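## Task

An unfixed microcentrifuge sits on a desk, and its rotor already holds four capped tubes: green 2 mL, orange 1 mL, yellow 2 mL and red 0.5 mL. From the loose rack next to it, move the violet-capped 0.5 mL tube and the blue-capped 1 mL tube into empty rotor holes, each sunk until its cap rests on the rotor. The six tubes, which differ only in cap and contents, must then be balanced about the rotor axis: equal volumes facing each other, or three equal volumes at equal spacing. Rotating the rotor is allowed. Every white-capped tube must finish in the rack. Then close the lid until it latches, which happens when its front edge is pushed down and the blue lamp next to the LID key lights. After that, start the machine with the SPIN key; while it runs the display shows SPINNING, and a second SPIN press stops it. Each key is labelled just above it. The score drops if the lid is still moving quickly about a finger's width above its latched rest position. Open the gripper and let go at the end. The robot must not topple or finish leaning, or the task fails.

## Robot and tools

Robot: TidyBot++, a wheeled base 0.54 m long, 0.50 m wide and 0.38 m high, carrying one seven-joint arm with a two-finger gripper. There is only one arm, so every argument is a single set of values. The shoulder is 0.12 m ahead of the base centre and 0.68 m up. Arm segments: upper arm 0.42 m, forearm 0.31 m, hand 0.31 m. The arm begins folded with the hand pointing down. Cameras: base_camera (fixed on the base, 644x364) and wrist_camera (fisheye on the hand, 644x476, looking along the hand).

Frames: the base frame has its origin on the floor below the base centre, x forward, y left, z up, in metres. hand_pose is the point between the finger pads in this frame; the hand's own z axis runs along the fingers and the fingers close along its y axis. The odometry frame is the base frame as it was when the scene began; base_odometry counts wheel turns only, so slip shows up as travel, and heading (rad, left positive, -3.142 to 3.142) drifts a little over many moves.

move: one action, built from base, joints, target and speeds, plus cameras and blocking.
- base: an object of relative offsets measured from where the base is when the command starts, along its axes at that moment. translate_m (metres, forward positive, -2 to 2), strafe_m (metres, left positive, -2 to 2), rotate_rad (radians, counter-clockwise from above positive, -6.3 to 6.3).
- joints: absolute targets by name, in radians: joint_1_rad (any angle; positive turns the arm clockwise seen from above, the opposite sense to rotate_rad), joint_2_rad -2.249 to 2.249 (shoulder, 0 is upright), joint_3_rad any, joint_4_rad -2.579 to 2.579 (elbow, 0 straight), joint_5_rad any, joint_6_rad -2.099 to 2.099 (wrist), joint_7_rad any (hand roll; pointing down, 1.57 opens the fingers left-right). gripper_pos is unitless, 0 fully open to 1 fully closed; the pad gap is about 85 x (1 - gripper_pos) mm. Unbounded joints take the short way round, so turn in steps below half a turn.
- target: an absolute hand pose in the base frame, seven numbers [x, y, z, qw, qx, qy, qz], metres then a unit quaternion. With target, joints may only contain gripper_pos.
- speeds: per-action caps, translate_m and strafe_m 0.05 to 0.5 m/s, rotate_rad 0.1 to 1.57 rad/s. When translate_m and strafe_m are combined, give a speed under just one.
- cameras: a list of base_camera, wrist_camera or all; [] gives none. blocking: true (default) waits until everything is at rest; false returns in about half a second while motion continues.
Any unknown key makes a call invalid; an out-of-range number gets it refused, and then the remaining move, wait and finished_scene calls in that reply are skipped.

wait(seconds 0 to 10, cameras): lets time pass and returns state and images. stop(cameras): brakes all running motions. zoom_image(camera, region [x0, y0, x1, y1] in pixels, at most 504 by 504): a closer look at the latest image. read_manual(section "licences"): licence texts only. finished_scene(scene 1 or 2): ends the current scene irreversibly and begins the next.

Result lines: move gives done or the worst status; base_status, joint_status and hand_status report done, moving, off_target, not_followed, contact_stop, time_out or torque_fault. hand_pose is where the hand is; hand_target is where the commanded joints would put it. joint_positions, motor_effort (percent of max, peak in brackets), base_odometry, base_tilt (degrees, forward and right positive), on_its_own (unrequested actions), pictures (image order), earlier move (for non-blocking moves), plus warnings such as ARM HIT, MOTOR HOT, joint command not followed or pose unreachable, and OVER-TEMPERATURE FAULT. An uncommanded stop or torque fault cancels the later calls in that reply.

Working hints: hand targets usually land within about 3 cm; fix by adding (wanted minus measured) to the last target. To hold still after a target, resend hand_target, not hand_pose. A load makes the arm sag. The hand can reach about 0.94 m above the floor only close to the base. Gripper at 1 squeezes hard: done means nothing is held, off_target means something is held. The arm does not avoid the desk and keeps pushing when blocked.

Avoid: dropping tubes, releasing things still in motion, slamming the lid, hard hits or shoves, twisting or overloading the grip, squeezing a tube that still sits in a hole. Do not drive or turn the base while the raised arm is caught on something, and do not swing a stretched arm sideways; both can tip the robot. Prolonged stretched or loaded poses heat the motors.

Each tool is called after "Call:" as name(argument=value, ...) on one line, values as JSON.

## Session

Call:
move()

Scene clock: 0.00 s.
base_odometry: x=+0.000 y=+0.000 heading=+0.000
base_tilt: forward=+0.0 right=-0.3
base_status: not commanded
joint_positions: joint_1_rad=+0.046 joint_2_rad=-0.302 joint_3_rad=+3.108 joint_4_rad=-2.540 joint_5_rad=-0.006 joint_6_rad=-0.877 joint_7_rad=+1.580 gripper_pos=+0.000
joint_status: not commanded
motor_effort: joint_1_rad=+0 joint_2_rad=-4 joint_3_rad=+0 joint_4_rad=+15 joint_5_rad=-1 joint_6_rad=+2 joint_7_rad=-1
hand_pose: x=+0.2485 y=+0.0000 z=+0.5776 quat_wxyz=(+0.003, +1.000, -0.004, +0.013) (m; base frame)
hand_target: x=+0.2485 y=+0.0000 z=+0.5776 quat_wxyz=(+0.003, +1.000, -0.004, +0.013) (m; base frame)
hand_status: not commanded
pictures: base_camera, wrist_camera

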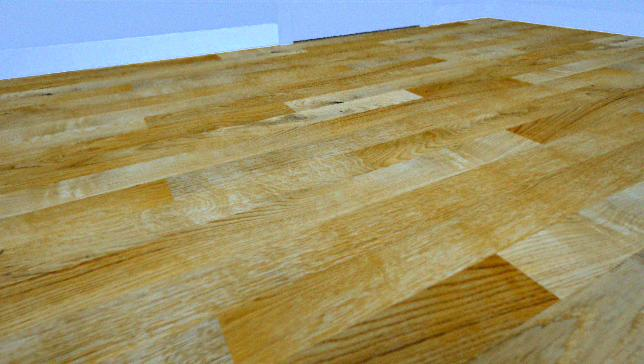

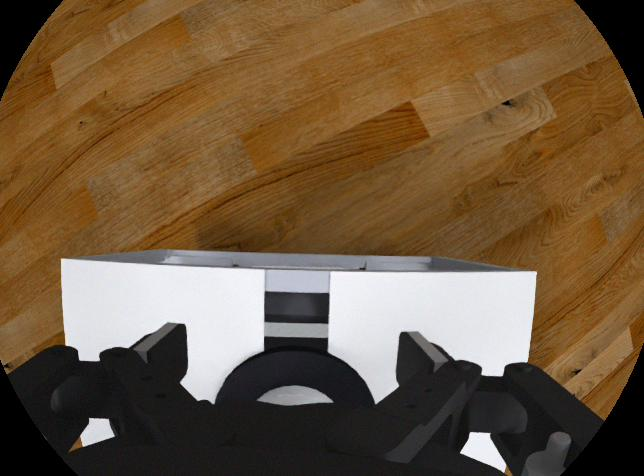

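Call:
move(base={"rotate_rad": 1.3}, cameras=["base_camera"])

Call:
move(base={"rotate_rad": 1.3}, cameras=["base_camera"])

Call:
move(base={"rotate_rad": 1.3}, cameras=["base_camera"])

Scene clock: 6.00 s.
move: done
base_odometry: x=+0.000 y=+0.000 heading=+1.300
base_tilt: forward=+0.0 right=-0.3
base_status: done
joint_positions: joint_1_rad=+0.046 joint_2_rad=-0.302 joint_3_rad=+3.108 joint_4_rad=-2.540 joint_5_rad=-0.006 joint_6_rad=-0.877 joint_7_rad=+1.580 gripper_pos=+0.000
joint_status: not commanded
motor_effort: joint_1_rad=+0(1) joint_2_rad=-4(4) joint_3_rad=+0(1) joint_4_rad=+14(14) joint_5_rad=-1(2) joint_6_rad=+2(2) joint_7_rad=-1(1)
hand_pose: x=+0.2485 y=+0.0000 z=+0.5776 quat_wxyz=(+0.003, +1.000, -0.004, +0.013) (m; base frame)
hand_target: x=+0.2485 y=+0.0000 z=+0.5776 quat_wxyz=(+0.003, +1.000, -0.004, +0.013) (m; base frame)
hand_status: not commanded
pictures: base_camera

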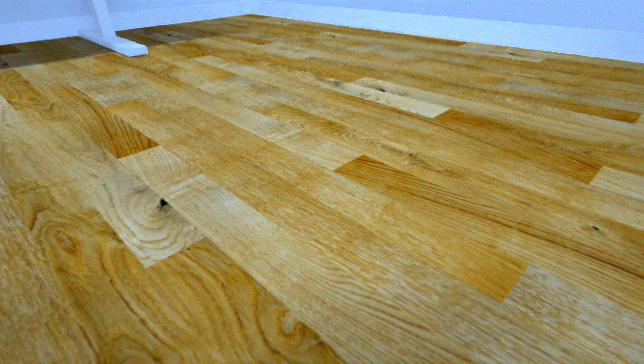

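Scene clock: 8.13 s.
move: done
base_odometry: x=+0.000 y=+0.000 heading=+2.600
base_tilt: forward=+0.0 right=-0.3
base_status: done
joint_positions: joint_1_rad=+0.046 joint_2_rad=-0.302 joint_3_rad=+3.108 joint_4_rad=-2.540 joint_5_rad=-0.006 joint_6_rad=-0.877 joint_7_rad=+1.580 gripper_pos=+0.000
joint_status: not commanded
motor_effort: joint_1_rad=+0(1) joint_2_rad=-4(4) joint_3_rad=+0(1) joint_4_rad=+13(14) joint_5_rad=-1(2) joint_6_rad=+1(2) joint_7_rad=-1(1)
hand_pose: x=+0.2485 y=+0.0000 z=+0.5776 quat_wxyz=(+0.003, +1.000, -0.004, +0.013) (m; base frame)
hand_target: x=+0.2485 y=+0.0000 z=+0.5776 quat_wxyz=(+0.003, +1.000, -0.004, +0.013) (m; base frame)
hand_status: not commanded
pictures: base_camera

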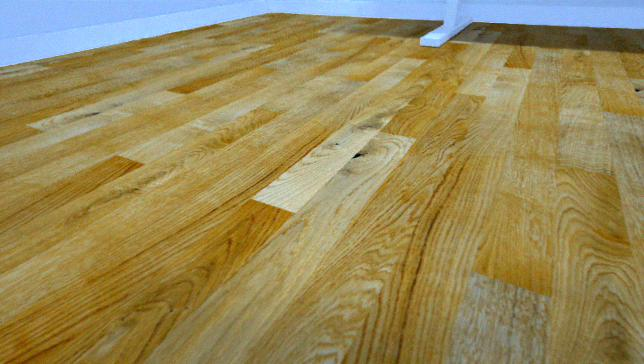

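Scene clock: 10.27 s.
move: done
base_odometry: x=+0.000 y=+0.000 heading=-2.384
base_tilt: forward=+0.0 right=-0.3
base_status: done
joint_positions: joint_1_rad=+0.046 joint_2_rad=-0.302 joint_3_rad=+3.108 joint_4_rad=-2.540 joint_5_rad=-0.006 joint_6_rad=-0.877 joint_7_rad=+1.580 gripper_pos=+0.000
joint_status: not commanded
motor_effort: joint_1_rad=+0(1) joint_2_rad=-3(4) joint_3_rad=+0(1) joint_4_rad=+14(14) joint_5_rad=-1(2) joint_6_rad=+1(1) joint_7_rad=-1(1)
hand_pose: x=+0.2485 y=+0.0000 z=+0.5776 quat_wxyz=(+0.003, +1.000, -0.004, +0.013) (m; base frame)
hand_target: x=+0.2485 y=+0.0000 z=+0.5776 quat_wxyz=(+0.003, +1.000, -0.004, +0.013) (m; base frame)
hand_status: not commanded
pictures: base_camera

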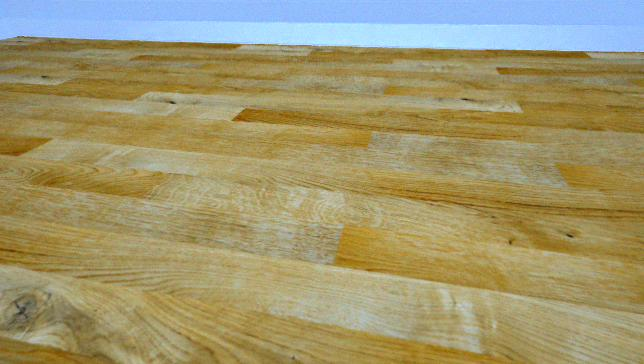

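Call:
move(base={"rotate_rad": -1.923}, cameras=[])

Call:
move(base={"translate_m": 1.35, "strafe_m": 0.12}, joints={"joint_2_rad":-0.17,"joint_4_rad":-1.5,"joint_6_rad":-1.0})

Scene clock: 22.17 s.
move: done
base_odometry: x=+0.000 y=+0.000 heading=+1.977
base_tilt: forward=+0.0 right=-0.3
base_status: done
joint_positions: joint_1_rad=+0.046 joint_2_rad=-0.302 joint_3_rad=+3.108 joint_4_rad=-2.540 joint_5_rad=-0.006 joint_6_rad=-0.877 joint_7_rad=+1.580 gripper_pos=+0.000
joint_status: not commanded
motor_effort: joint_1_rad=+0(1) joint_2_rad=-3(4) joint_3_rad=+0(1) joint_4_rad=+13(14) joint_5_rad=-1(2) joint_6_rad=+1(2) joint_7_rad=-1(1)
hand_pose: x=+0.2485 y=+0.0000 z=+0.5776 quat_wxyz=(+0.003, +1.000, -0.004, +0.013) (m; base frame)
hand_target: x=+0.2485 y=+0.0000 z=+0.5776 quat_wxyz=(+0.003, +1.000, -0.004, +0.013) (m; base frame)
hand_status: not commanded
pictures: none
No camera images: "cameras" was empty.

Scene clock: 25.93 s.
move: done
base_odometry: x=-0.643 y=+1.193 heading=+1.976
base_tilt: forward=+0.0 right=-0.3
base_status: done
joint_positions: joint_1_rad=+0.046 joint_2_rad=-0.173 joint_3_rad=+3.108 joint_4_rad=-1.509 joint_5_rad=-0.006 joint_6_rad=-0.936 joint_7_rad=+1.580 gripper_pos=+0.000
joint_status: all done
motor_effort: joint_1_rad=+0(1) joint_2_rad=-15(18) joint_3_rad=+0(1) joint_4_rad=+20(21) joint_5_rad=-1(2) joint_6_rad=+7(8) joint_7_rad=-1(1)
hand_pose: x=+0.5898 y=-0.0014 z=+0.9688 quat_wxyz=(+0.004, +0.907, -0.001, +0.422) (m; base frame)
hand_target: x=+0.5786 y=-0.0013 z=+0.9571 quat_wxyz=(+0.004, +0.919, -0.001, +0.395) (m; base frame)
hand_status: not commanded
pictures: base_camera, wrist_camera

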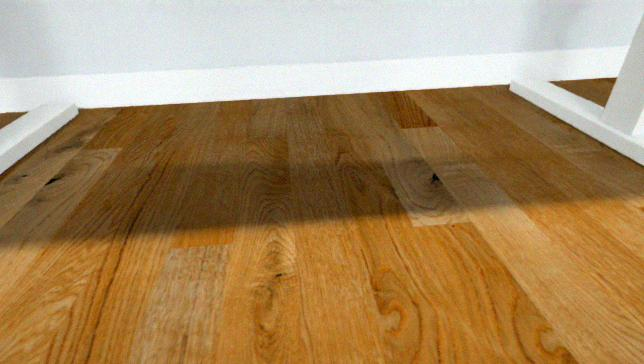

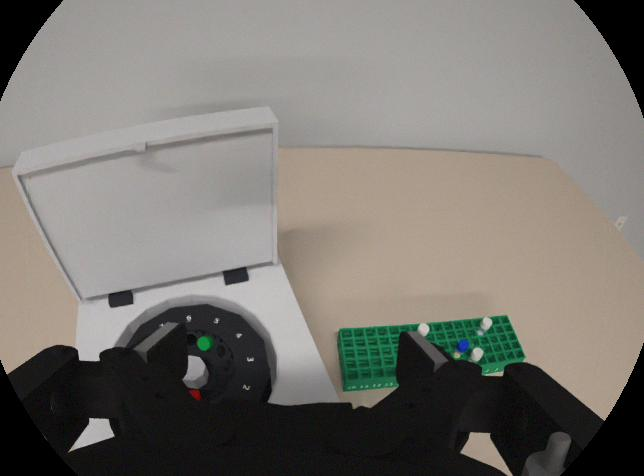

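Call:
move(target=[0.45,0.06,0.93,0,1,0,0])

Scene clock: 32.50 s.
move: off_target
base_odometry: x=-0.643 y=+1.193 heading=+1.976
base_tilt: forward=+0.1 right=-0.3
base_status: not commanded
joint_positions: joint_1_rad=-0.137 joint_2_rad=+0.117 joint_3_rad=+3.108 joint_4_rad=-0.977 joint_5_rad=-0.006 joint_6_rad=-1.972 joint_7_rad=+1.447 gripper_pos=+0.000
joint_status: not commanded
motor_effort: joint_1_rad=+0(1) joint_2_rad=-21(22) joint_3_rad=+0(1) joint_4_rad=+15(21) joint_5_rad=-1(2) joint_6_rad=+1(7) joint_7_rad=-1(1)
hand_pose: x=+0.4648 y=+0.0616 z=+0.9337 quat_wxyz=(-0.010, +0.999, +0.024, +0.037) (m; base frame)
hand_target: x=+0.4500 y=+0.0600 z=+0.9300 quat_wxyz=(+0.000, +1.000, +0.000, +0.000) (m; base frame)
hand_status: off_target (0.015 m and 5.2 deg from the pose sent, 0.158 m and 49.9 deg at the start)
pictures: base_camera, wrist_camera

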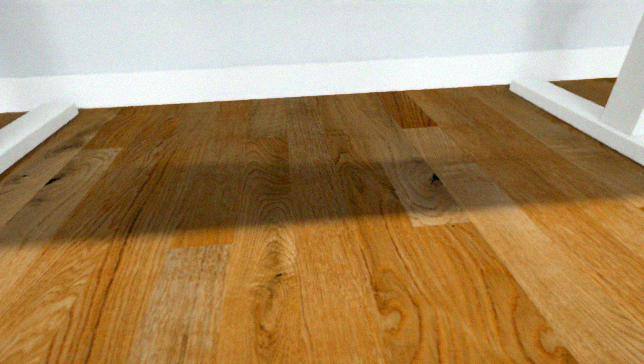

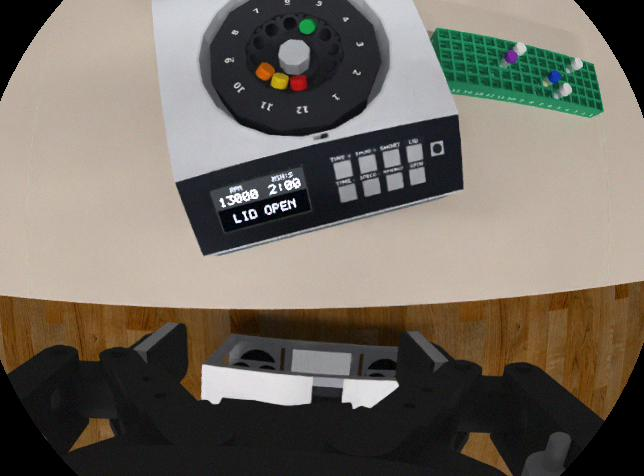

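Call:
move(base={"translate_m": 0.15, "strafe_m": 0.04}, speeds={"translate_m":0.15}, cameras=[])

Call:
move(target=[0.42,0.03,0.93,0,1,0,0], cameras=["wrist_camera"])

Call:
zoom_image(camera="wrist_camera", region=[200, 40, 400, 240])

Scene clock: 58.07 s.
move: done
base_odometry: x=-0.739 y=+1.315 heading=+1.976
base_tilt: forward=+0.1 right=-0.3
base_status: done
joint_positions: joint_1_rad=-0.138 joint_2_rad=+0.132 joint_3_rad=+3.108 joint_4_rad=-0.975 joint_5_rad=-0.006 joint_6_rad=-1.981 joint_7_rad=+1.446 gripper_pos=+0.000
joint_status: not commanded
motor_effort: joint_1_rad=+0(1) joint_2_rad=-22(25) joint_3_rad=+0(1) joint_4_rad=+15(16) joint_5_rad=-1(2) joint_6_rad=+1(3) joint_7_rad=-1(1)
hand_pose: x=+0.4662 y=+0.0619 z=+0.9288 quat_wxyz=(-0.009, +0.999, +0.024, +0.026) (m; base frame)
hand_target: x=+0.4500 y=+0.0600 z=+0.9300 quat_wxyz=(+0.000, +1.000, +0.000, +0.000) (m; base frame)
hand_status: not commanded
pictures: none
No camera images: "cameras" was empty.

Scene clock: 59.03 s.
move: off_target
base_odometry: x=-0.739 y=+1.315 heading=+1.976
base_tilt: forward=+0.0 right=-0.3
base_status: not commanded
joint_positions: joint_1_rad=-0.091 joint_2_rad=+0.050 joint_3_rad=+3.117 joint_4_rad=-1.053 joint_5_rad=-0.006 joint_6_rad=-1.981 joint_7_rad=+1.449 gripper_pos=+0.000
joint_status: not commanded
motor_effort: joint_1_rad=+0(1) joint_2_rad=-19(23) joint_3_rad=+0(1) joint_4_rad=+15(16) joint_5_rad=-1(2) joint_6_rad=+1(2) joint_7_rad=-1(1)
hand_pose: x=+0.4358 y=+0.0393 z=+0.9331 quat_wxyz=(-0.007, +1.000, -0.002, +0.028) (m; base frame)
hand_target: x=+0.4200 y=+0.0300 z=+0.9300 quat_wxyz=(+0.000, +1.000, +0.000, +0.000) (m; base frame)
hand_status: off_target (0.019 m and 3.3 deg from the pose sent, 0.056 m and 4.2 deg at the start)
pictures: wrist_camera

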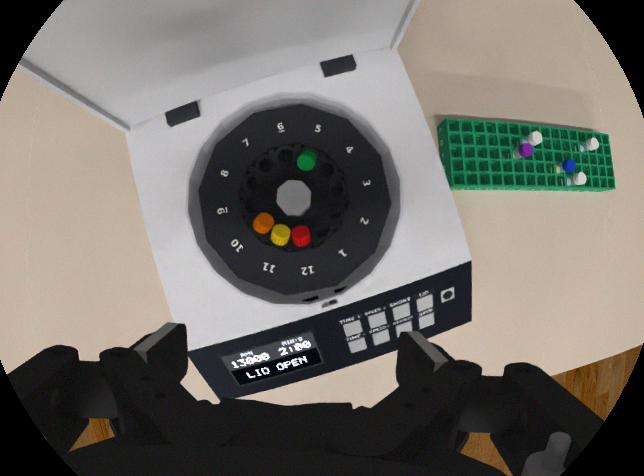

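Scaled by 2.520.

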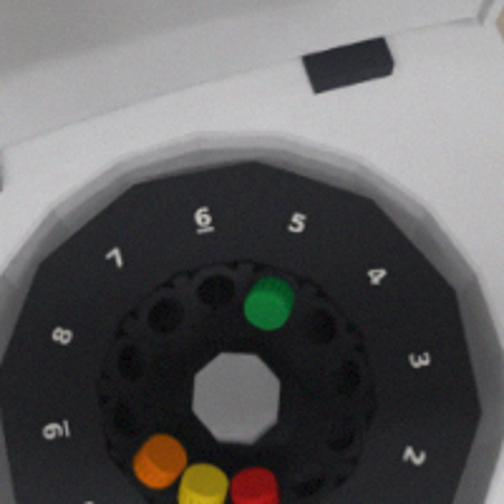

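Call:
move(target=[0.52,-0.14,0.93,0,0.924,0.383,0], joints={"gripper_pos":0.65}, cameras=[])

Call:
move(target=[0.566,-0.218,0.86,0,0.924,0.383,0], cameras=["wrist_camera"])

Scene clock: 77.43 s.
move: off_target
base_odometry: x=-0.739 y=+1.315 heading=+1.976
base_tilt: forward=+0.1 right=-0.3
base_status: not commanded
joint_positions: joint_1_rad=+0.345 joint_2_rad=+0.379 joint_3_rad=+3.113 joint_4_rad=-0.616 joint_5_rad=-0.006 joint_6_rad=-2.040 joint_7_rad=+2.627 gripper_pos=+0.650
joint_status: all done
motor_effort: joint_1_rad=+0(1) joint_2_rad=-30(32) joint_3_rad=-1(1) joint_4_rad=+15(16) joint_5_rad=-1(2) joint_6_rad=+1(2) joint_7_rad=-1(1)
hand_pose: x=+0.5486 y=-0.1415 z=+0.9343 quat_wxyz=(+0.028, +0.931, +0.361, +0.046) (m; base frame)
hand_target: x=+0.5313 y=-0.1438 z=+0.9302 quat_wxyz=(+0.013, +0.924, +0.383, +0.014) (m; base frame)
hand_status: off_target (0.029 m and 6.7 deg from the pose sent, 0.198 m and 45.4 deg at the start; a joint's target at an end of its range on 44 of 44 steps)
pictures: none
No camera images: "cameras" was empty.

Scene clock: 78.77 s.
move: off_target
base_odometry: x=-0.739 y=+1.315 heading=+1.976
base_tilt: forward=+0.1 right=-0.3
base_status: not commanded
joint_positions: joint_1_rad=+0.470 joint_2_rad=+0.516 joint_3_rad=+3.102 joint_4_rad=-0.642 joint_5_rad=-0.006 joint_6_rad=-2.020 joint_7_rad=+2.743 gripper_pos=+0.650
joint_status: not commanded
motor_effort: joint_1_rad=+0(2) joint_2_rad=-36(41) joint_3_rad=-1(2) joint_4_rad=+15(17) joint_5_rad=-2(2) joint_6_rad=+0(2) joint_7_rad=-1(1)
hand_pose: x=+0.5574 y=-0.2045 z=+0.8633 quat_wxyz=(-0.021, +0.932, +0.361, -0.003) (m; base frame)
hand_target: x=+0.5660 y=-0.2180 z=+0.8600 quat_wxyz=(+0.000, +0.924, +0.383, +0.000) (m; base frame)
hand_status: off_target (0.016 m and 3.6 deg from the pose sent, 0.108 m and 6.7 deg at the start)
pictures: wrist_camera

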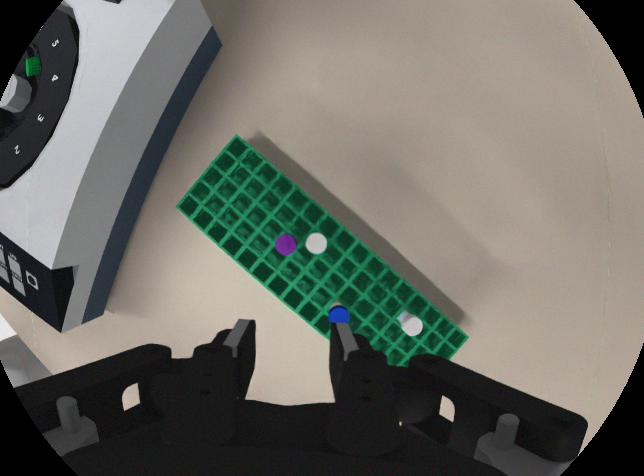

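Call:
move(target=[0.588,-0.241,0.83,0,0.924,0.383,0], cameras=["wrist_camera"])

Scene clock: 84.80 s.
move: off_target
base_odometry: x=-0.739 y=+1.315 heading=+1.976
base_tilt: forward=+0.1 right=-0.3
base_status: not commanded
joint_positions: joint_1_rad=+0.483 joint_2_rad=+0.576 joint_3_rad=+3.099 joint_4_rad=-0.636 joint_5_rad=-0.006 joint_6_rad=-1.985 joint_7_rad=+2.764 gripper_pos=+0.650
joint_status: not commanded
motor_effort: joint_1_rad=+0(1) joint_2_rad=-38(41) joint_3_rad=-1(1) joint_4_rad=+16(17) joint_5_rad=-1(2) joint_6_rad=+0(1) joint_7_rad=-1(1)
hand_pose: x=+0.5747 y=-0.2193 z=+0.8344 quat_wxyz=(-0.030, +0.930, +0.365, -0.009) (m; base frame)
hand_target: x=+0.5880 y=-0.2410 z=+0.8300 quat_wxyz=(+0.000, +0.924, +0.383, +0.000) (m; base frame)
hand_status: off_target (0.026 m and 4.2 deg from the pose sent, 0.058 m and 3.6 deg at the start)
pictures: wrist_camera

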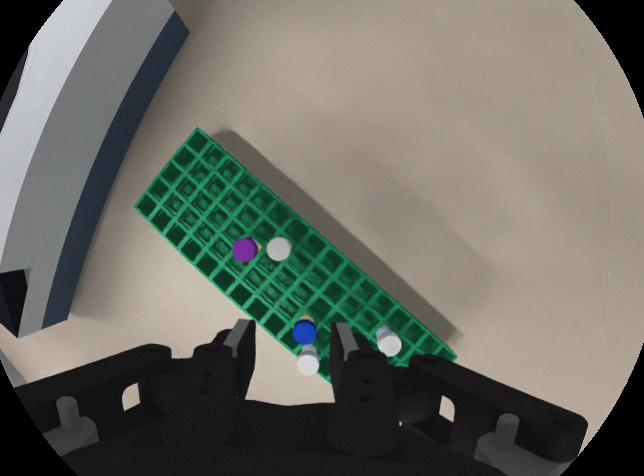

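Call:
move(target=[0.588,-0.245,0.797,0,0.924,0.383,0], cameras=["wrist_camera"])

Scene clock: 90.17 s.
move: off_target
base_odometry: x=-0.739 y=+1.315 heading=+1.976
base_tilt: forward=+0.0 right=-0.3
base_status: not commanded
joint_positions: joint_1_rad=+0.493 joint_2_rad=+0.564 joint_3_rad=+3.095 joint_4_rad=-0.779 joint_5_rad=-0.006 joint_6_rad=-1.863 joint_7_rad=+2.767 gripper_pos=+0.650
joint_status: not commanded
motor_effort: joint_1_rad=+0(1) joint_2_rad=-38(40) joint_3_rad=-1(1) joint_4_rad=+16(17) joint_5_rad=-1(2) joint_6_rad=+0(1) joint_7_rad=-1(1)
hand_pose: x=+0.5779 y=-0.2239 z=+0.7983 quat_wxyz=(-0.034, +0.931, +0.363, -0.010) (m; base frame)
hand_target: x=+0.5880 y=-0.2450 z=+0.7970 quat_wxyz=(+0.000, +0.924, +0.383, +0.000) (m; base frame)
hand_status: off_target (0.023 m and 4.7 deg from the pose sent, 0.047 m and 4.2 deg at the start)
pictures: wrist_camera

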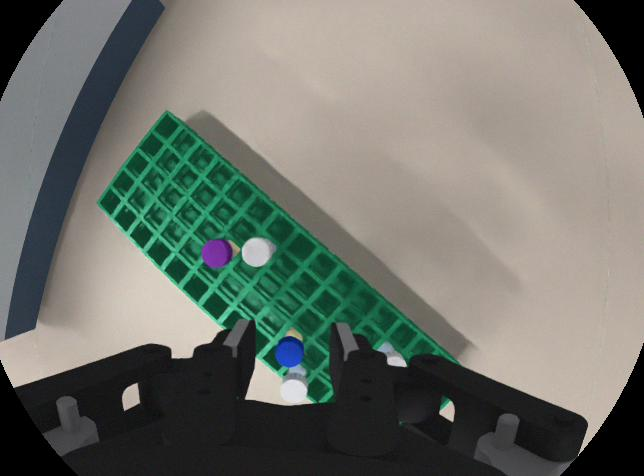

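Call:
move(target=[0.585,-0.2445,0.769,0,0.924,0.383,0], cameras=["wrist_camera"])

Scene clock: 94.87 s.
move: off_target
base_odometry: x=-0.739 y=+1.315 heading=+1.976
base_tilt: forward=+0.0 right=-0.3
base_status: not commanded
joint_positions: joint_1_rad=+0.498 joint_2_rad=+0.540 joint_3_rad=+3.094 joint_4_rad=-0.910 joint_5_rad=-0.006 joint_6_rad=-1.755 joint_7_rad=+2.767 gripper_pos=+0.650
joint_status: not commanded
motor_effort: joint_1_rad=+0(0) joint_2_rad=-38(39) joint_3_rad=-1(1) joint_4_rad=+16(17) joint_5_rad=-1(2) joint_6_rad=+0(1) joint_7_rad=-1(1)
hand_pose: x=+0.5752 y=-0.2237 z=+0.7703 quat_wxyz=(-0.034, +0.932, +0.362, -0.010) (m; base frame)
hand_target: x=+0.5850 y=-0.2445 z=+0.7690 quat_wxyz=(+0.000, +0.924, +0.383, +0.000) (m; base frame)
hand_status: off_target (0.023 m and 4.8 deg from the pose sent, 0.036 m and 4.7 deg at the start)
pictures: wrist_camera

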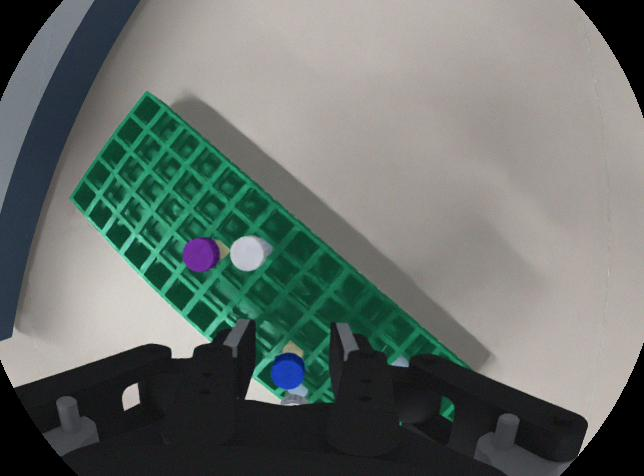

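Call:
move(joints={"gripper_pos":0.94}, cameras=["wrist_camera"])

Scene clock: 97.70 s.
move: done
base_odometry: x=-0.739 y=+1.315 heading=+1.976
base_tilt: forward=+0.0 right=-0.3
base_status: not commanded
joint_positions: joint_1_rad=+0.498 joint_2_rad=+0.539 joint_3_rad=+3.094 joint_4_rad=-0.910 joint_5_rad=-0.006 joint_6_rad=-1.753 joint_7_rad=+2.767 gripper_pos=+0.917
joint_status: all done
motor_effort: joint_1_rad=+0(0) joint_2_rad=-38(38) joint_3_rad=-1(1) joint_4_rad=+16(17) joint_5_rad=-1(2) joint_6_rad=+0(1) joint_7_rad=-1(1)
hand_pose: x=+0.5759 y=-0.2240 z=+0.7711 quat_wxyz=(-0.032, +0.932, +0.362, -0.009) (m; base frame)
hand_target: x=+0.5850 y=-0.2445 z=+0.7690 quat_wxyz=(+0.000, +0.924, +0.383, +0.000) (m; base frame)
hand_status: not commanded
pictures: wrist_camera

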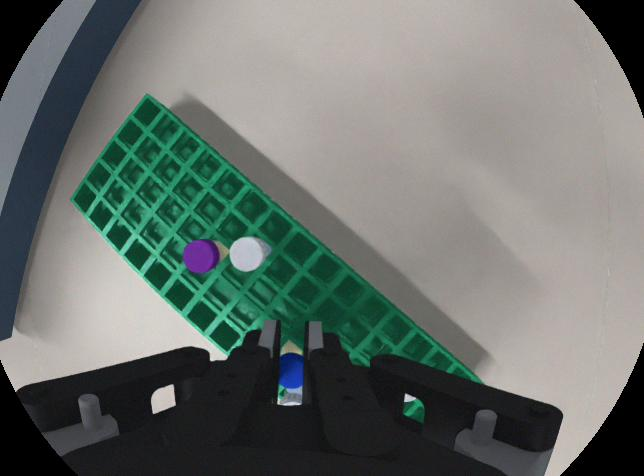

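Call:
move(target=[0.585,-0.2445,0.83,0,0.924,0.383,0], cameras=[])

Call:
move(target=[0.50,-0.12,0.94,0,0.990,0.139,0], cameras=[])

Call:
move(target=[0.44,0.08,0.94,0.13,0.875,-0.39,0.25], cameras=["wrist_camera"])

Scene clock: 104.77 s.
move: off_target
base_odometry: x=-0.739 y=+1.315 heading=+1.976
base_tilt: forward=+0.0 right=-0.3
base_status: not commanded
joint_positions: joint_1_rad=+0.498 joint_2_rad=+0.560 joint_3_rad=+3.094 joint_4_rad=-0.648 joint_5_rad=-0.006 joint_6_rad=-1.856 joint_7_rad=+2.771 gripper_pos=+0.917
joint_status: not commanded
motor_effort: joint_1_rad=+1(1) joint_2_rad=-38(39) joint_3_rad=-1(1) joint_4_rad=+16(17) joint_5_rad=-1(2) joint_6_rad=+1(2) joint_7_rad=-1(1)
hand_pose: x=+0.6037 y=-0.2400 z=+0.8400 quat_wxyz=(+0.018, +0.931, +0.363, +0.038) (m; base frame)
hand_target: x=+0.5850 y=-0.2445 z=+0.8300 quat_wxyz=(+0.000, +0.924, +0.383, +0.000) (m; base frame)
hand_status: off_target (0.022 m and 5.4 deg from the pose sent, 0.063 m and 4.6 deg at the start)
pictures: none
No camera images: "cameras" was empty.

Scene clock: 106.43 s.
move: off_target
base_odometry: x=-0.739 y=+1.315 heading=+1.976
base_tilt: forward=+0.1 right=-0.3
base_status: not commanded
joint_positions: joint_1_rad=+0.296 joint_2_rad=+0.316 joint_3_rad=+3.175 joint_4_rad=-0.658 joint_5_rad=-0.006 joint_6_rad=-2.041 joint_7_rad=+2.227 gripper_pos=+0.917
joint_status: not commanded
motor_effort: joint_1_rad=+0(2) joint_2_rad=-28(42) joint_3_rad=+0(1) joint_4_rad=+14(17) joint_5_rad=-1(2) joint_6_rad=+1(3) joint_7_rad=-1(1)
hand_pose: x=+0.5284 y=-0.1332 z=+0.9496 quat_wxyz=(+0.032, +0.984, +0.165, +0.055) (m; base frame)
hand_target: x=+0.5121 y=-0.1240 z=+0.9403 quat_wxyz=(+0.009, +0.990, +0.139, +0.018) (m; base frame)
hand_status: off_target (0.033 m and 7.9 deg from the pose sent, 0.188 m and 27.0 deg at the start; a joint's target at an end of its range on 31 of 31 steps)
pictures: none
No camera images: "cameras" was empty.

Scene clock: 109.23 s.
move: off_target
base_odometry: x=-0.739 y=+1.315 heading=+1.976
base_tilt: forward=+0.0 right=-0.3
base_status: not commanded
joint_positions: joint_1_rad=-0.447 joint_2_rad=+0.026 joint_3_rad=+2.830 joint_4_rad=-1.217 joint_5_rad=+0.544 joint_6_rad=-1.964 joint_7_rad=+0.210 gripper_pos=+0.917
joint_status: not commanded
motor_effort: joint_1_rad=+0(1) joint_2_rad=-17(29) joint_3_rad=+0(1) joint_4_rad=+16(16) joint_5_rad=+3(3) joint_6_rad=+1(2) joint_7_rad=+0(2)
hand_pose: x=+0.4182 y=+0.0782 z=+0.9313 quat_wxyz=(+0.148, +0.892, -0.377, +0.201) (m; base frame)
hand_target: x=+0.4400 y=+0.0800 z=+0.9400 quat_wxyz=(+0.130, +0.876, -0.391, +0.250) (m; base frame)
hand_status: off_target (0.024 m and 6.5 deg from the pose sent, 0.231 m and 70.6 deg at the start)
pictures: wrist_camera

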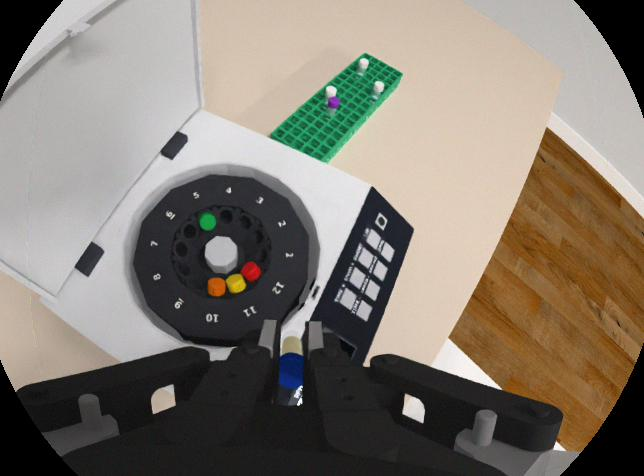

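Call:
move(target=[0.505,0.086,0.91,0.159,0.840,-0.340,0.392], cameras=["wrist_camera"])

Call:
zoom_image(camera="wrist_camera", region=[150, 180, 400, 430])

Scene clock: 129.47 s.
move: off_target
base_odometry: x=-0.739 y=+1.315 heading=+1.976
base_tilt: forward=+0.0 right=-0.3
base_status: not commanded
joint_positions: joint_1_rad=-0.551 joint_2_rad=+0.037 joint_3_rad=+2.830 joint_4_rad=-1.486 joint_5_rad=+0.819 joint_6_rad=-1.715 joint_7_rad=+0.026 gripper_pos=+0.917
joint_status: not commanded
motor_effort: joint_1_rad=+0(0) joint_2_rad=-19(20) joint_3_rad=+0(1) joint_4_rad=+16(17) joint_5_rad=+5(5) joint_6_rad=+0(1) joint_7_rad=-1(2)
hand_pose: x=+0.4798 y=+0.0739 z=+0.9028 quat_wxyz=(+0.181, +0.853, -0.344, +0.349) (m; base frame)
hand_target: x=+0.5050 y=+0.0860 z=+0.9100 quat_wxyz=(+0.159, +0.840, -0.340, +0.392) (m; base frame)
hand_status: off_target (0.029 m and 5.7 deg from the pose sent, 0.090 m and 23.2 deg at the start)
pictures: wrist_camera

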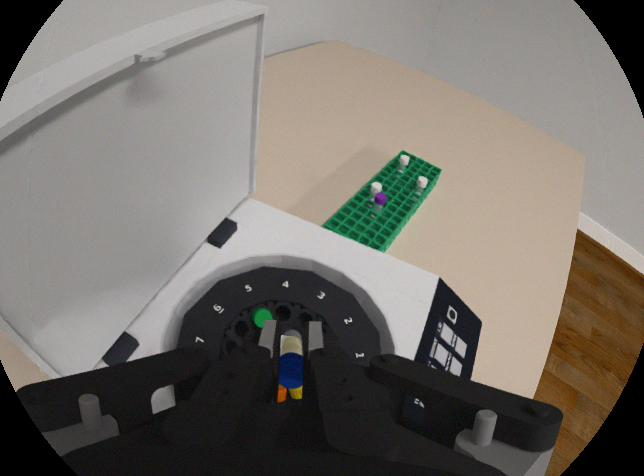

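Scaled by 2.016.

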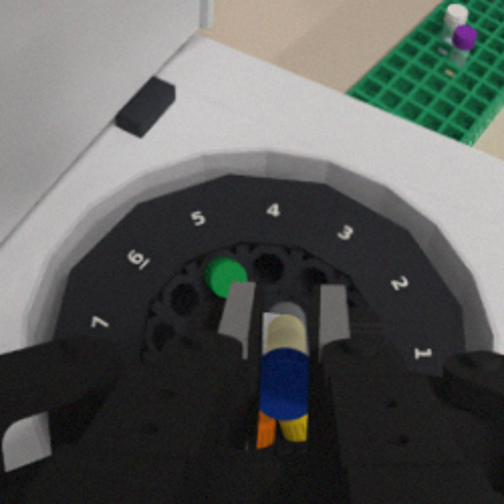

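Call:
move(target=[0.5155,0.081,0.882,0.159,0.840,-0.340,0.392], cameras=["wrist_camera"])

Call:
zoom_image(camera="wrist_camera", region=[150, 180, 400, 430])

Scene clock: 147.97 s.
move: off_target
base_odometry: x=-0.739 y=+1.315 heading=+1.976
base_tilt: forward=+0.0 right=-0.3
base_status: not commanded
joint_positions: joint_1_rad=-0.551 joint_2_rad=+0.046 joint_3_rad=+2.842 joint_4_rad=-1.569 joint_5_rad=+0.823 joint_6_rad=-1.633 joint_7_rad=-0.022 gripper_pos=+0.917
joint_status: not commanded
motor_effort: joint_1_rad=+0(1) joint_2_rad=-19(21) joint_3_rad=+0(0) joint_4_rad=+16(17) joint_5_rad=+5(6) joint_6_rad=+0(1) joint_7_rad=-1(1)
hand_pose: x=+0.4894 y=+0.0751 z=+0.8754 quat_wxyz=(+0.180, +0.854, -0.337, +0.354) (m; base frame)
hand_target: x=+0.5155 y=+0.0810 z=+0.8820 quat_wxyz=(+0.159, +0.840, -0.340, +0.392) (m; base frame)
hand_status: off_target (0.028 m and 5.3 deg from the pose sent, 0.042 m and 5.7 deg at the start)
pictures: wrist_camera

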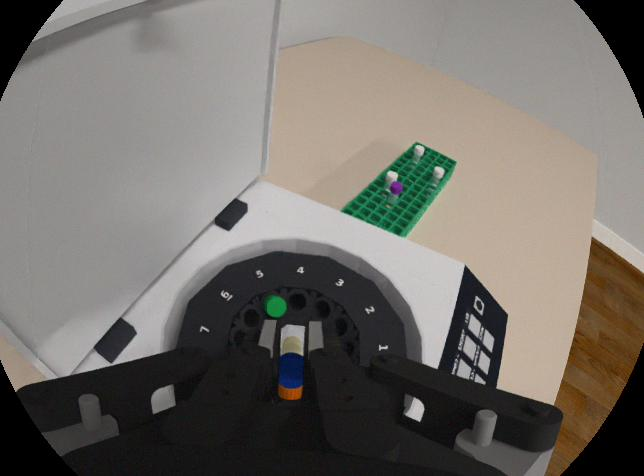

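Scaled by 2.016.

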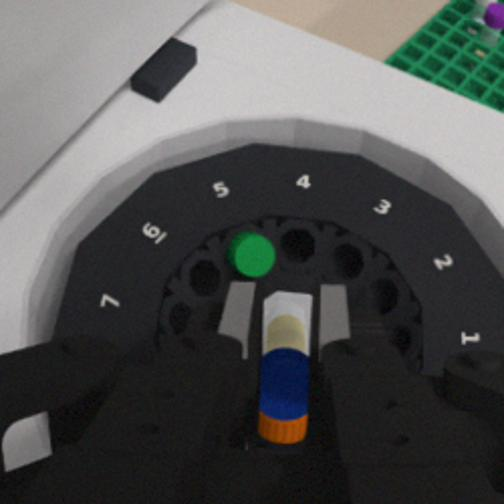

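Call:
move(target=[0.5267,0.0634,0.868,0.159,0.840,-0.340,0.392], cameras=["wrist_camera"])

Call:
zoom_image(camera="wrist_camera", region=[150, 180, 400, 430])

Scene clock: 156.57 s.
move: off_target
base_odometry: x=-0.739 y=+1.315 heading=+1.976
base_tilt: forward=+0.1 right=-0.3
base_status: not commanded
joint_positions: joint_1_rad=-0.504 joint_2_rad=+0.046 joint_3_rad=+2.847 joint_4_rad=-1.623 joint_5_rad=+0.824 joint_6_rad=-1.553 joint_7_rad=-0.023 gripper_pos=+0.917
joint_status: not commanded
motor_effort: joint_1_rad=+0(1) joint_2_rad=-20(21) joint_3_rad=+0(1) joint_4_rad=+16(17) joint_5_rad=+6(6) joint_6_rad=+0(1) joint_7_rad=-1(1)
hand_pose: x=+0.5016 y=+0.0644 z=+0.8576 quat_wxyz=(+0.177, +0.856, -0.334, +0.353) (m; base frame)
hand_target: x=+0.5267 y=+0.0634 z=+0.8680 quat_wxyz=(+0.159, +0.840, -0.340, +0.392) (m; base frame)
hand_status: off_target (0.027 m and 5.3 deg from the pose sent, 0.040 m and 5.3 deg at the start)
pictures: wrist_camera

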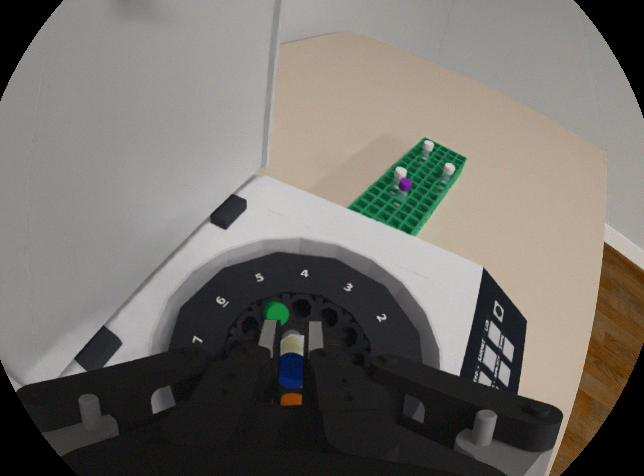

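Scaled by 2.016.

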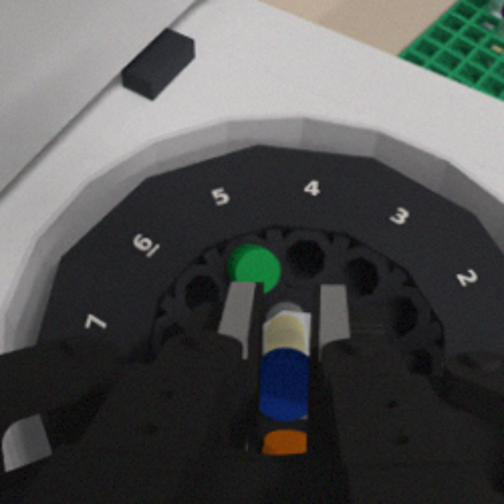

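Call:
move(target=[0.5265,0.0535,0.872,0.159,0.840,-0.340,0.392], cameras=["wrist_camera"])

Call:
zoom_image(camera="wrist_camera", region=[150, 180, 400, 430])

Scene clock: 161.60 s.
move: off_target
base_odometry: x=-0.739 y=+1.315 heading=+1.976
base_tilt: forward=+0.0 right=-0.3
base_status: not commanded
joint_positions: joint_1_rad=-0.462 joint_2_rad=+0.039 joint_3_rad=+2.842 joint_4_rad=-1.625 joint_5_rad=+0.824 joint_6_rad=-1.540 joint_7_rad=-0.023 gripper_pos=+0.917
joint_status: not commanded
motor_effort: joint_1_rad=+0(1) joint_2_rad=-20(21) joint_3_rad=+0(1) joint_4_rad=+17(17) joint_5_rad=+5(6) joint_6_rad=+0(1) joint_7_rad=-1(1)
hand_pose: x=+0.5054 y=+0.0520 z=+0.8595 quat_wxyz=(+0.177, +0.850, -0.349, +0.354) (m; base frame)
hand_target: x=+0.5265 y=+0.0535 z=+0.8720 quat_wxyz=(+0.159, +0.840, -0.340, +0.392) (m; base frame)
hand_status: off_target (0.025 m and 5.1 deg from the pose sent, 0.031 m and 5.3 deg at the start)
pictures: wrist_camera

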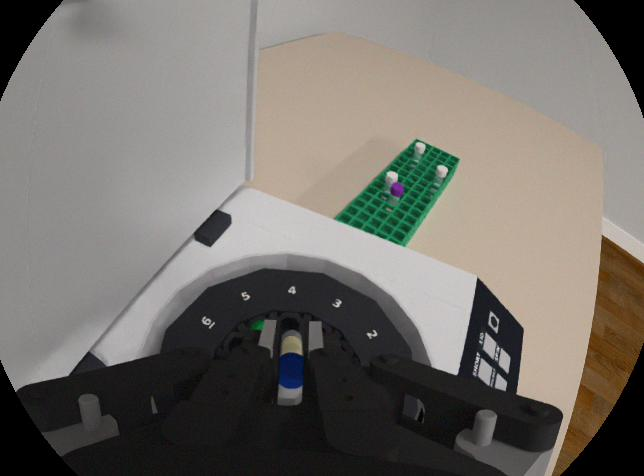

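Scaled by 2.016.

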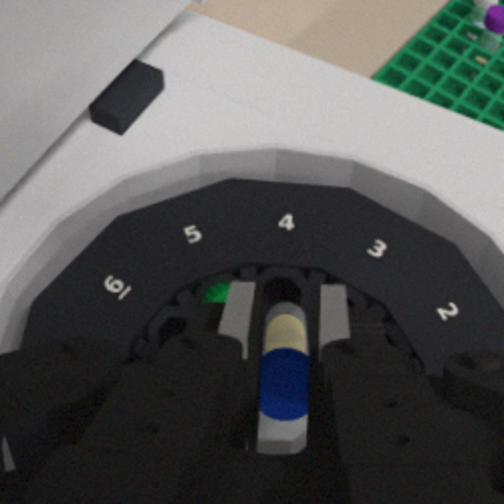

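Call:
move(target=[0.532,0.0465,0.859,0.159,0.840,-0.340,0.392], cameras=["wrist_camera"])

Call:
zoom_image(camera="wrist_camera", region=[150, 180, 400, 430])

Scene clock: 168.60 s.
move: off_target
base_odometry: x=-0.739 y=+1.315 heading=+1.976
base_tilt: forward=+0.0 right=-0.3
base_status: not commanded
joint_positions: joint_1_rad=-0.453 joint_2_rad=+0.039 joint_3_rad=+2.848 joint_4_rad=-1.667 joint_5_rad=+0.831 joint_6_rad=-1.491 joint_7_rad=-0.023 gripper_pos=+0.917
joint_status: not commanded
motor_effort: joint_1_rad=+0(1) joint_2_rad=-20(21) joint_3_rad=+0(1) joint_4_rad=+16(17) joint_5_rad=+5(5) joint_6_rad=+0(1) joint_7_rad=+0(1)
hand_pose: x=+0.5102 y=+0.0495 z=+0.8471 quat_wxyz=(+0.177, +0.854, -0.338, +0.355) (m; base frame)
hand_target: x=+0.5320 y=+0.0465 z=+0.8590 quat_wxyz=(+0.159, +0.840, -0.340, +0.392) (m; base frame)
hand_status: off_target (0.025 m and 4.9 deg from the pose sent, 0.027 m and 5.1 deg at the start)
pictures: wrist_camera

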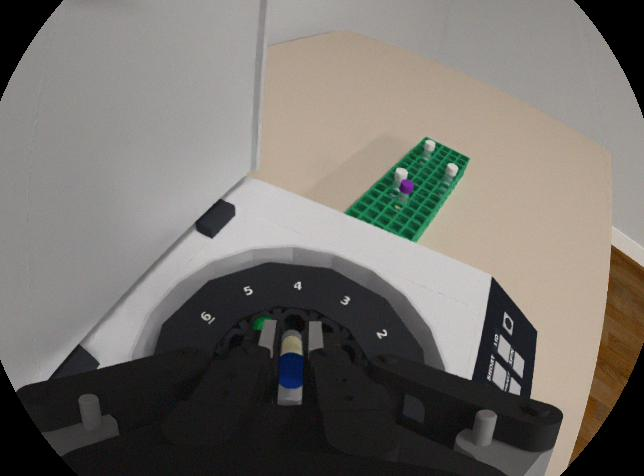

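Scaled by 2.016.

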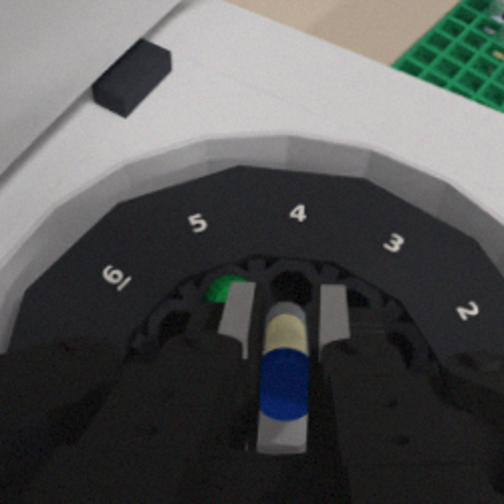

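Call:
move(target=[0.537,0.037,0.852,0.159,0.840,-0.340,0.392], cameras=["wrist_camera"])

Call:
zoom_image(camera="wrist_camera", region=[150, 180, 400, 430])

Scene clock: 175.07 s.
move: off_target
base_odometry: x=-0.739 y=+1.315 heading=+1.976
base_tilt: forward=+0.1 right=-0.3
base_status: not commanded
joint_positions: joint_1_rad=-0.431 joint_2_rad=+0.028 joint_3_rad=+2.851 joint_4_rad=-1.688 joint_5_rad=+0.832 joint_6_rad=-1.449 joint_7_rad=-0.023 gripper_pos=+0.917
joint_status: not commanded
motor_effort: joint_1_rad=+2(5) joint_2_rad=-17(20) joint_3_rad=+1(3) joint_4_rad=+15(17) joint_5_rad=+5(5) joint_6_rad=-1(1) joint_7_rad=-1(1)
hand_pose: x=+0.5148 y=+0.0442 z=+0.8438 quat_wxyz=(+0.169, +0.853, -0.339, +0.359) (m; base frame)
hand_target: x=+0.5370 y=+0.0370 z=+0.8520 quat_wxyz=(+0.159, +0.840, -0.340, +0.392) (m; base frame)
hand_status: off_target (0.025 m and 4.2 deg from the pose sent, 0.030 m and 4.9 deg at the start)
pictures: wrist_camera

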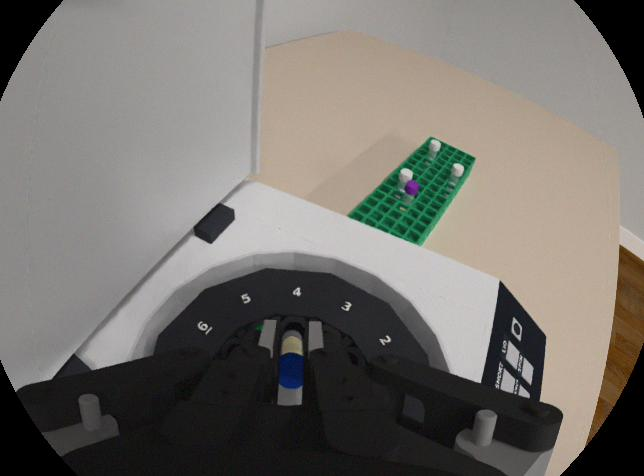

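Scaled by 2.016.

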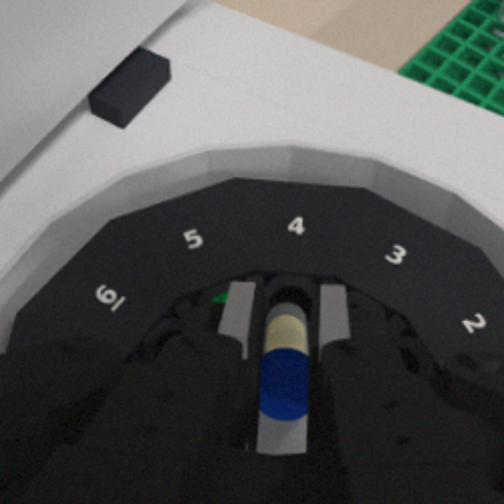

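Call:
move(target=[0.540,0.033,0.857,0.159,0.840,-0.340,0.392], cameras=["wrist_camera"])

Call:
zoom_image(camera="wrist_camera", region=[220, 260, 360, 400])

Scene clock: 181.27 s.
move: off_target
base_odometry: x=-0.739 y=+1.315 heading=+1.976
base_tilt: forward=+0.0 right=-0.3
base_status: not commanded
joint_positions: joint_1_rad=-0.421 joint_2_rad=+0.027 joint_3_rad=+2.856 joint_4_rad=-1.685 joint_5_rad=+0.832 joint_6_rad=-1.447 joint_7_rad=-0.023 gripper_pos=+0.917
joint_status: not commanded
motor_effort: joint_1_rad=+1(2) joint_2_rad=-20(20) joint_3_rad=+1(2) joint_4_rad=+17(17) joint_5_rad=+7(7) joint_6_rad=+0(1) joint_7_rad=+0(1)
hand_pose: x=+0.5163 y=+0.0393 z=+0.8452 quat_wxyz=(+0.169, +0.850, -0.345, +0.359) (m; base frame)
hand_target: x=+0.5400 y=+0.0330 z=+0.8570 quat_wxyz=(+0.159, +0.840, -0.340, +0.392) (m; base frame)
hand_status: off_target (0.027 m and 4.1 deg from the pose sent, 0.031 m and 4.2 deg at the start)
pictures: wrist_camera

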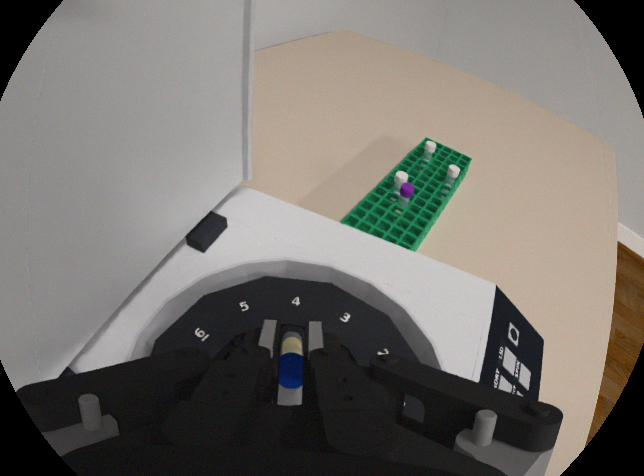

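Scaled by 3.600.

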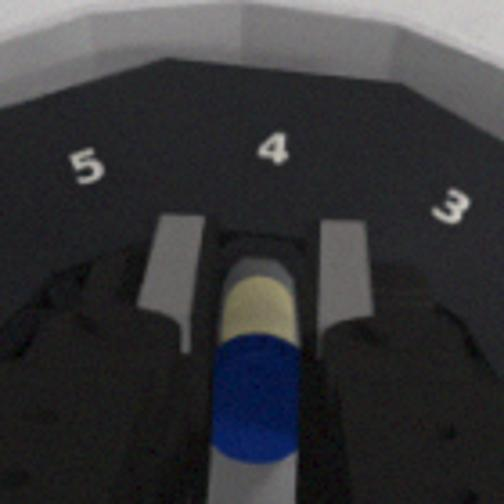

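Call:
move(target=[0.546,0.027,0.849,0.159,0.840,-0.340,0.392], cameras=["wrist_camera"])

Call:
zoom_image(camera="wrist_camera", region=[220, 260, 360, 400])

Scene clock: 185.43 s.
move: off_target
base_odometry: x=-0.739 y=+1.315 heading=+1.976
base_tilt: forward=+0.0 right=-0.3
base_status: not commanded
joint_positions: joint_1_rad=-0.416 joint_2_rad=+0.027 joint_3_rad=+2.876 joint_4_rad=-1.704 joint_5_rad=+0.832 joint_6_rad=-1.411 joint_7_rad=-0.023 gripper_pos=+0.917
joint_status: not commanded
motor_effort: joint_1_rad=+1(2) joint_2_rad=-21(21) joint_3_rad=+1(1) joint_4_rad=+18(18) joint_5_rad=+7(7) joint_6_rad=+0(0) joint_7_rad=-1(1)
hand_pose: x=+0.5215 y=+0.0345 z=+0.8384 quat_wxyz=(+0.166, +0.851, -0.346, +0.359) (m; base frame)
hand_target: x=+0.5460 y=+0.0270 z=+0.8490 quat_wxyz=(+0.159, +0.840, -0.340, +0.392) (m; base frame)
hand_status: off_target (0.028 m and 4.1 deg from the pose sent, 0.032 m and 4.1 deg at the start)
pictures: wrist_camera

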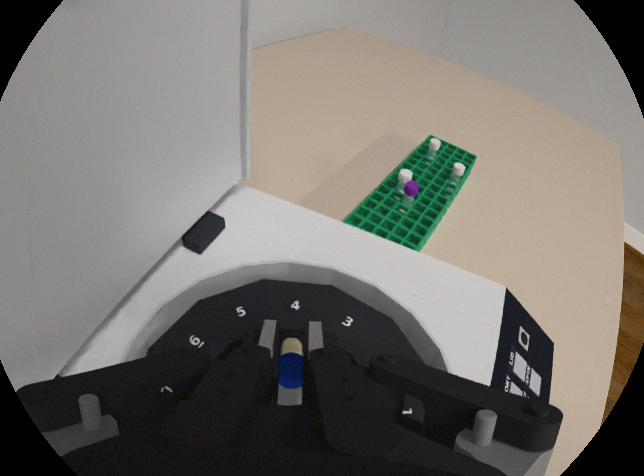

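Scaled by 3.600.

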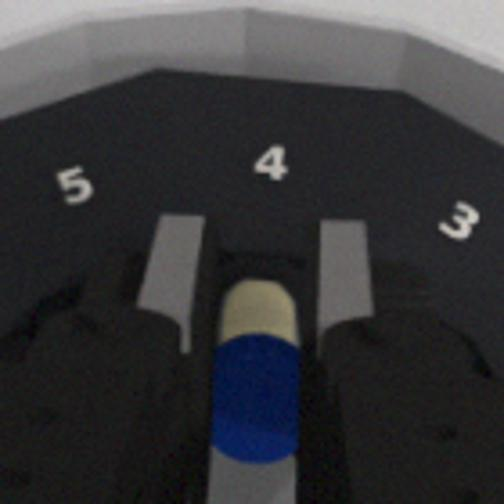

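Call:
move(target=[0.550,0.0225,0.842,0.159,0.840,-0.340,0.392], cameras=[])

Call:
move(target=[0.554,0.018,0.836,0.159,0.840,-0.340,0.392], cameras=["wrist_camera"])

Call:
zoom_image(camera="wrist_camera", region=[220, 260, 360, 400])

Scene clock: 189.17 s.
move: off_target
base_odometry: x=-0.739 y=+1.315 heading=+1.976
base_tilt: forward=+0.0 right=-0.3
base_status: not commanded
joint_positions: joint_1_rad=-0.414 joint_2_rad=+0.027 joint_3_rad=+2.891 joint_4_rad=-1.721 joint_5_rad=+0.834 joint_6_rad=-1.382 joint_7_rad=-0.023 gripper_pos=+0.917
joint_status: not commanded
motor_effort: joint_1_rad=+1(2) joint_2_rad=-19(21) joint_3_rad=+1(1) joint_4_rad=+18(18) joint_5_rad=+7(7) joint_6_rad=+0(1) joint_7_rad=-1(1)
hand_pose: x=+0.5252 y=+0.0310 z=+0.8329 quat_wxyz=(+0.164, +0.851, -0.344, +0.360) (m; base frame)
hand_target: x=+0.5500 y=+0.0225 z=+0.8420 quat_wxyz=(+0.159, +0.840, -0.340, +0.392) (m; base frame)
hand_status: off_target (0.028 m and 4.0 deg from the pose sent, 0.031 m and 4.1 deg at the start)
pictures: none
No camera images: "cameras" was empty.

Scene clock: 189.70 s.
move: off_target
base_odometry: x=-0.739 y=+1.315 heading=+1.976
base_tilt: forward=+0.0 right=-0.3
base_status: not commanded
joint_positions: joint_1_rad=-0.414 joint_2_rad=+0.022 joint_3_rad=+2.894 joint_4_rad=-1.729 joint_5_rad=+0.835 joint_6_rad=-1.370 joint_7_rad=-0.023 gripper_pos=+0.917
joint_status: not commanded
motor_effort: joint_1_rad=+3(5) joint_2_rad=-16(19) joint_3_rad=+3(4) joint_4_rad=+16(17) joint_5_rad=+7(8) joint_6_rad=+2(2) joint_7_rad=-1(1)
hand_pose: x=+0.5256 y=+0.0309 z=+0.8325 quat_wxyz=(+0.161, +0.852, -0.343, +0.362) (m; base frame)
hand_target: x=+0.5540 y=+0.0180 z=+0.8360 quat_wxyz=(+0.159, +0.840, -0.340, +0.392) (m; base frame)
hand_status: off_target (0.031 m and 3.7 deg from the pose sent, 0.032 m and 4.0 deg at the start)
pictures: wrist_camera

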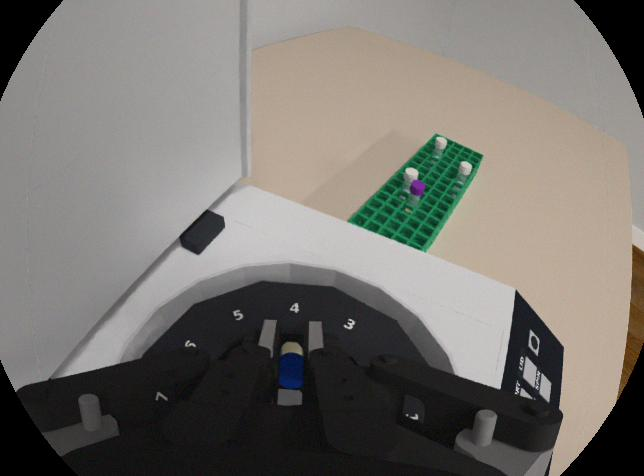

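Scaled by 3.600.

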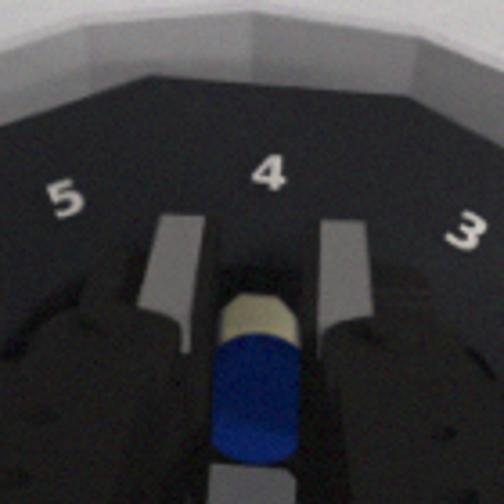

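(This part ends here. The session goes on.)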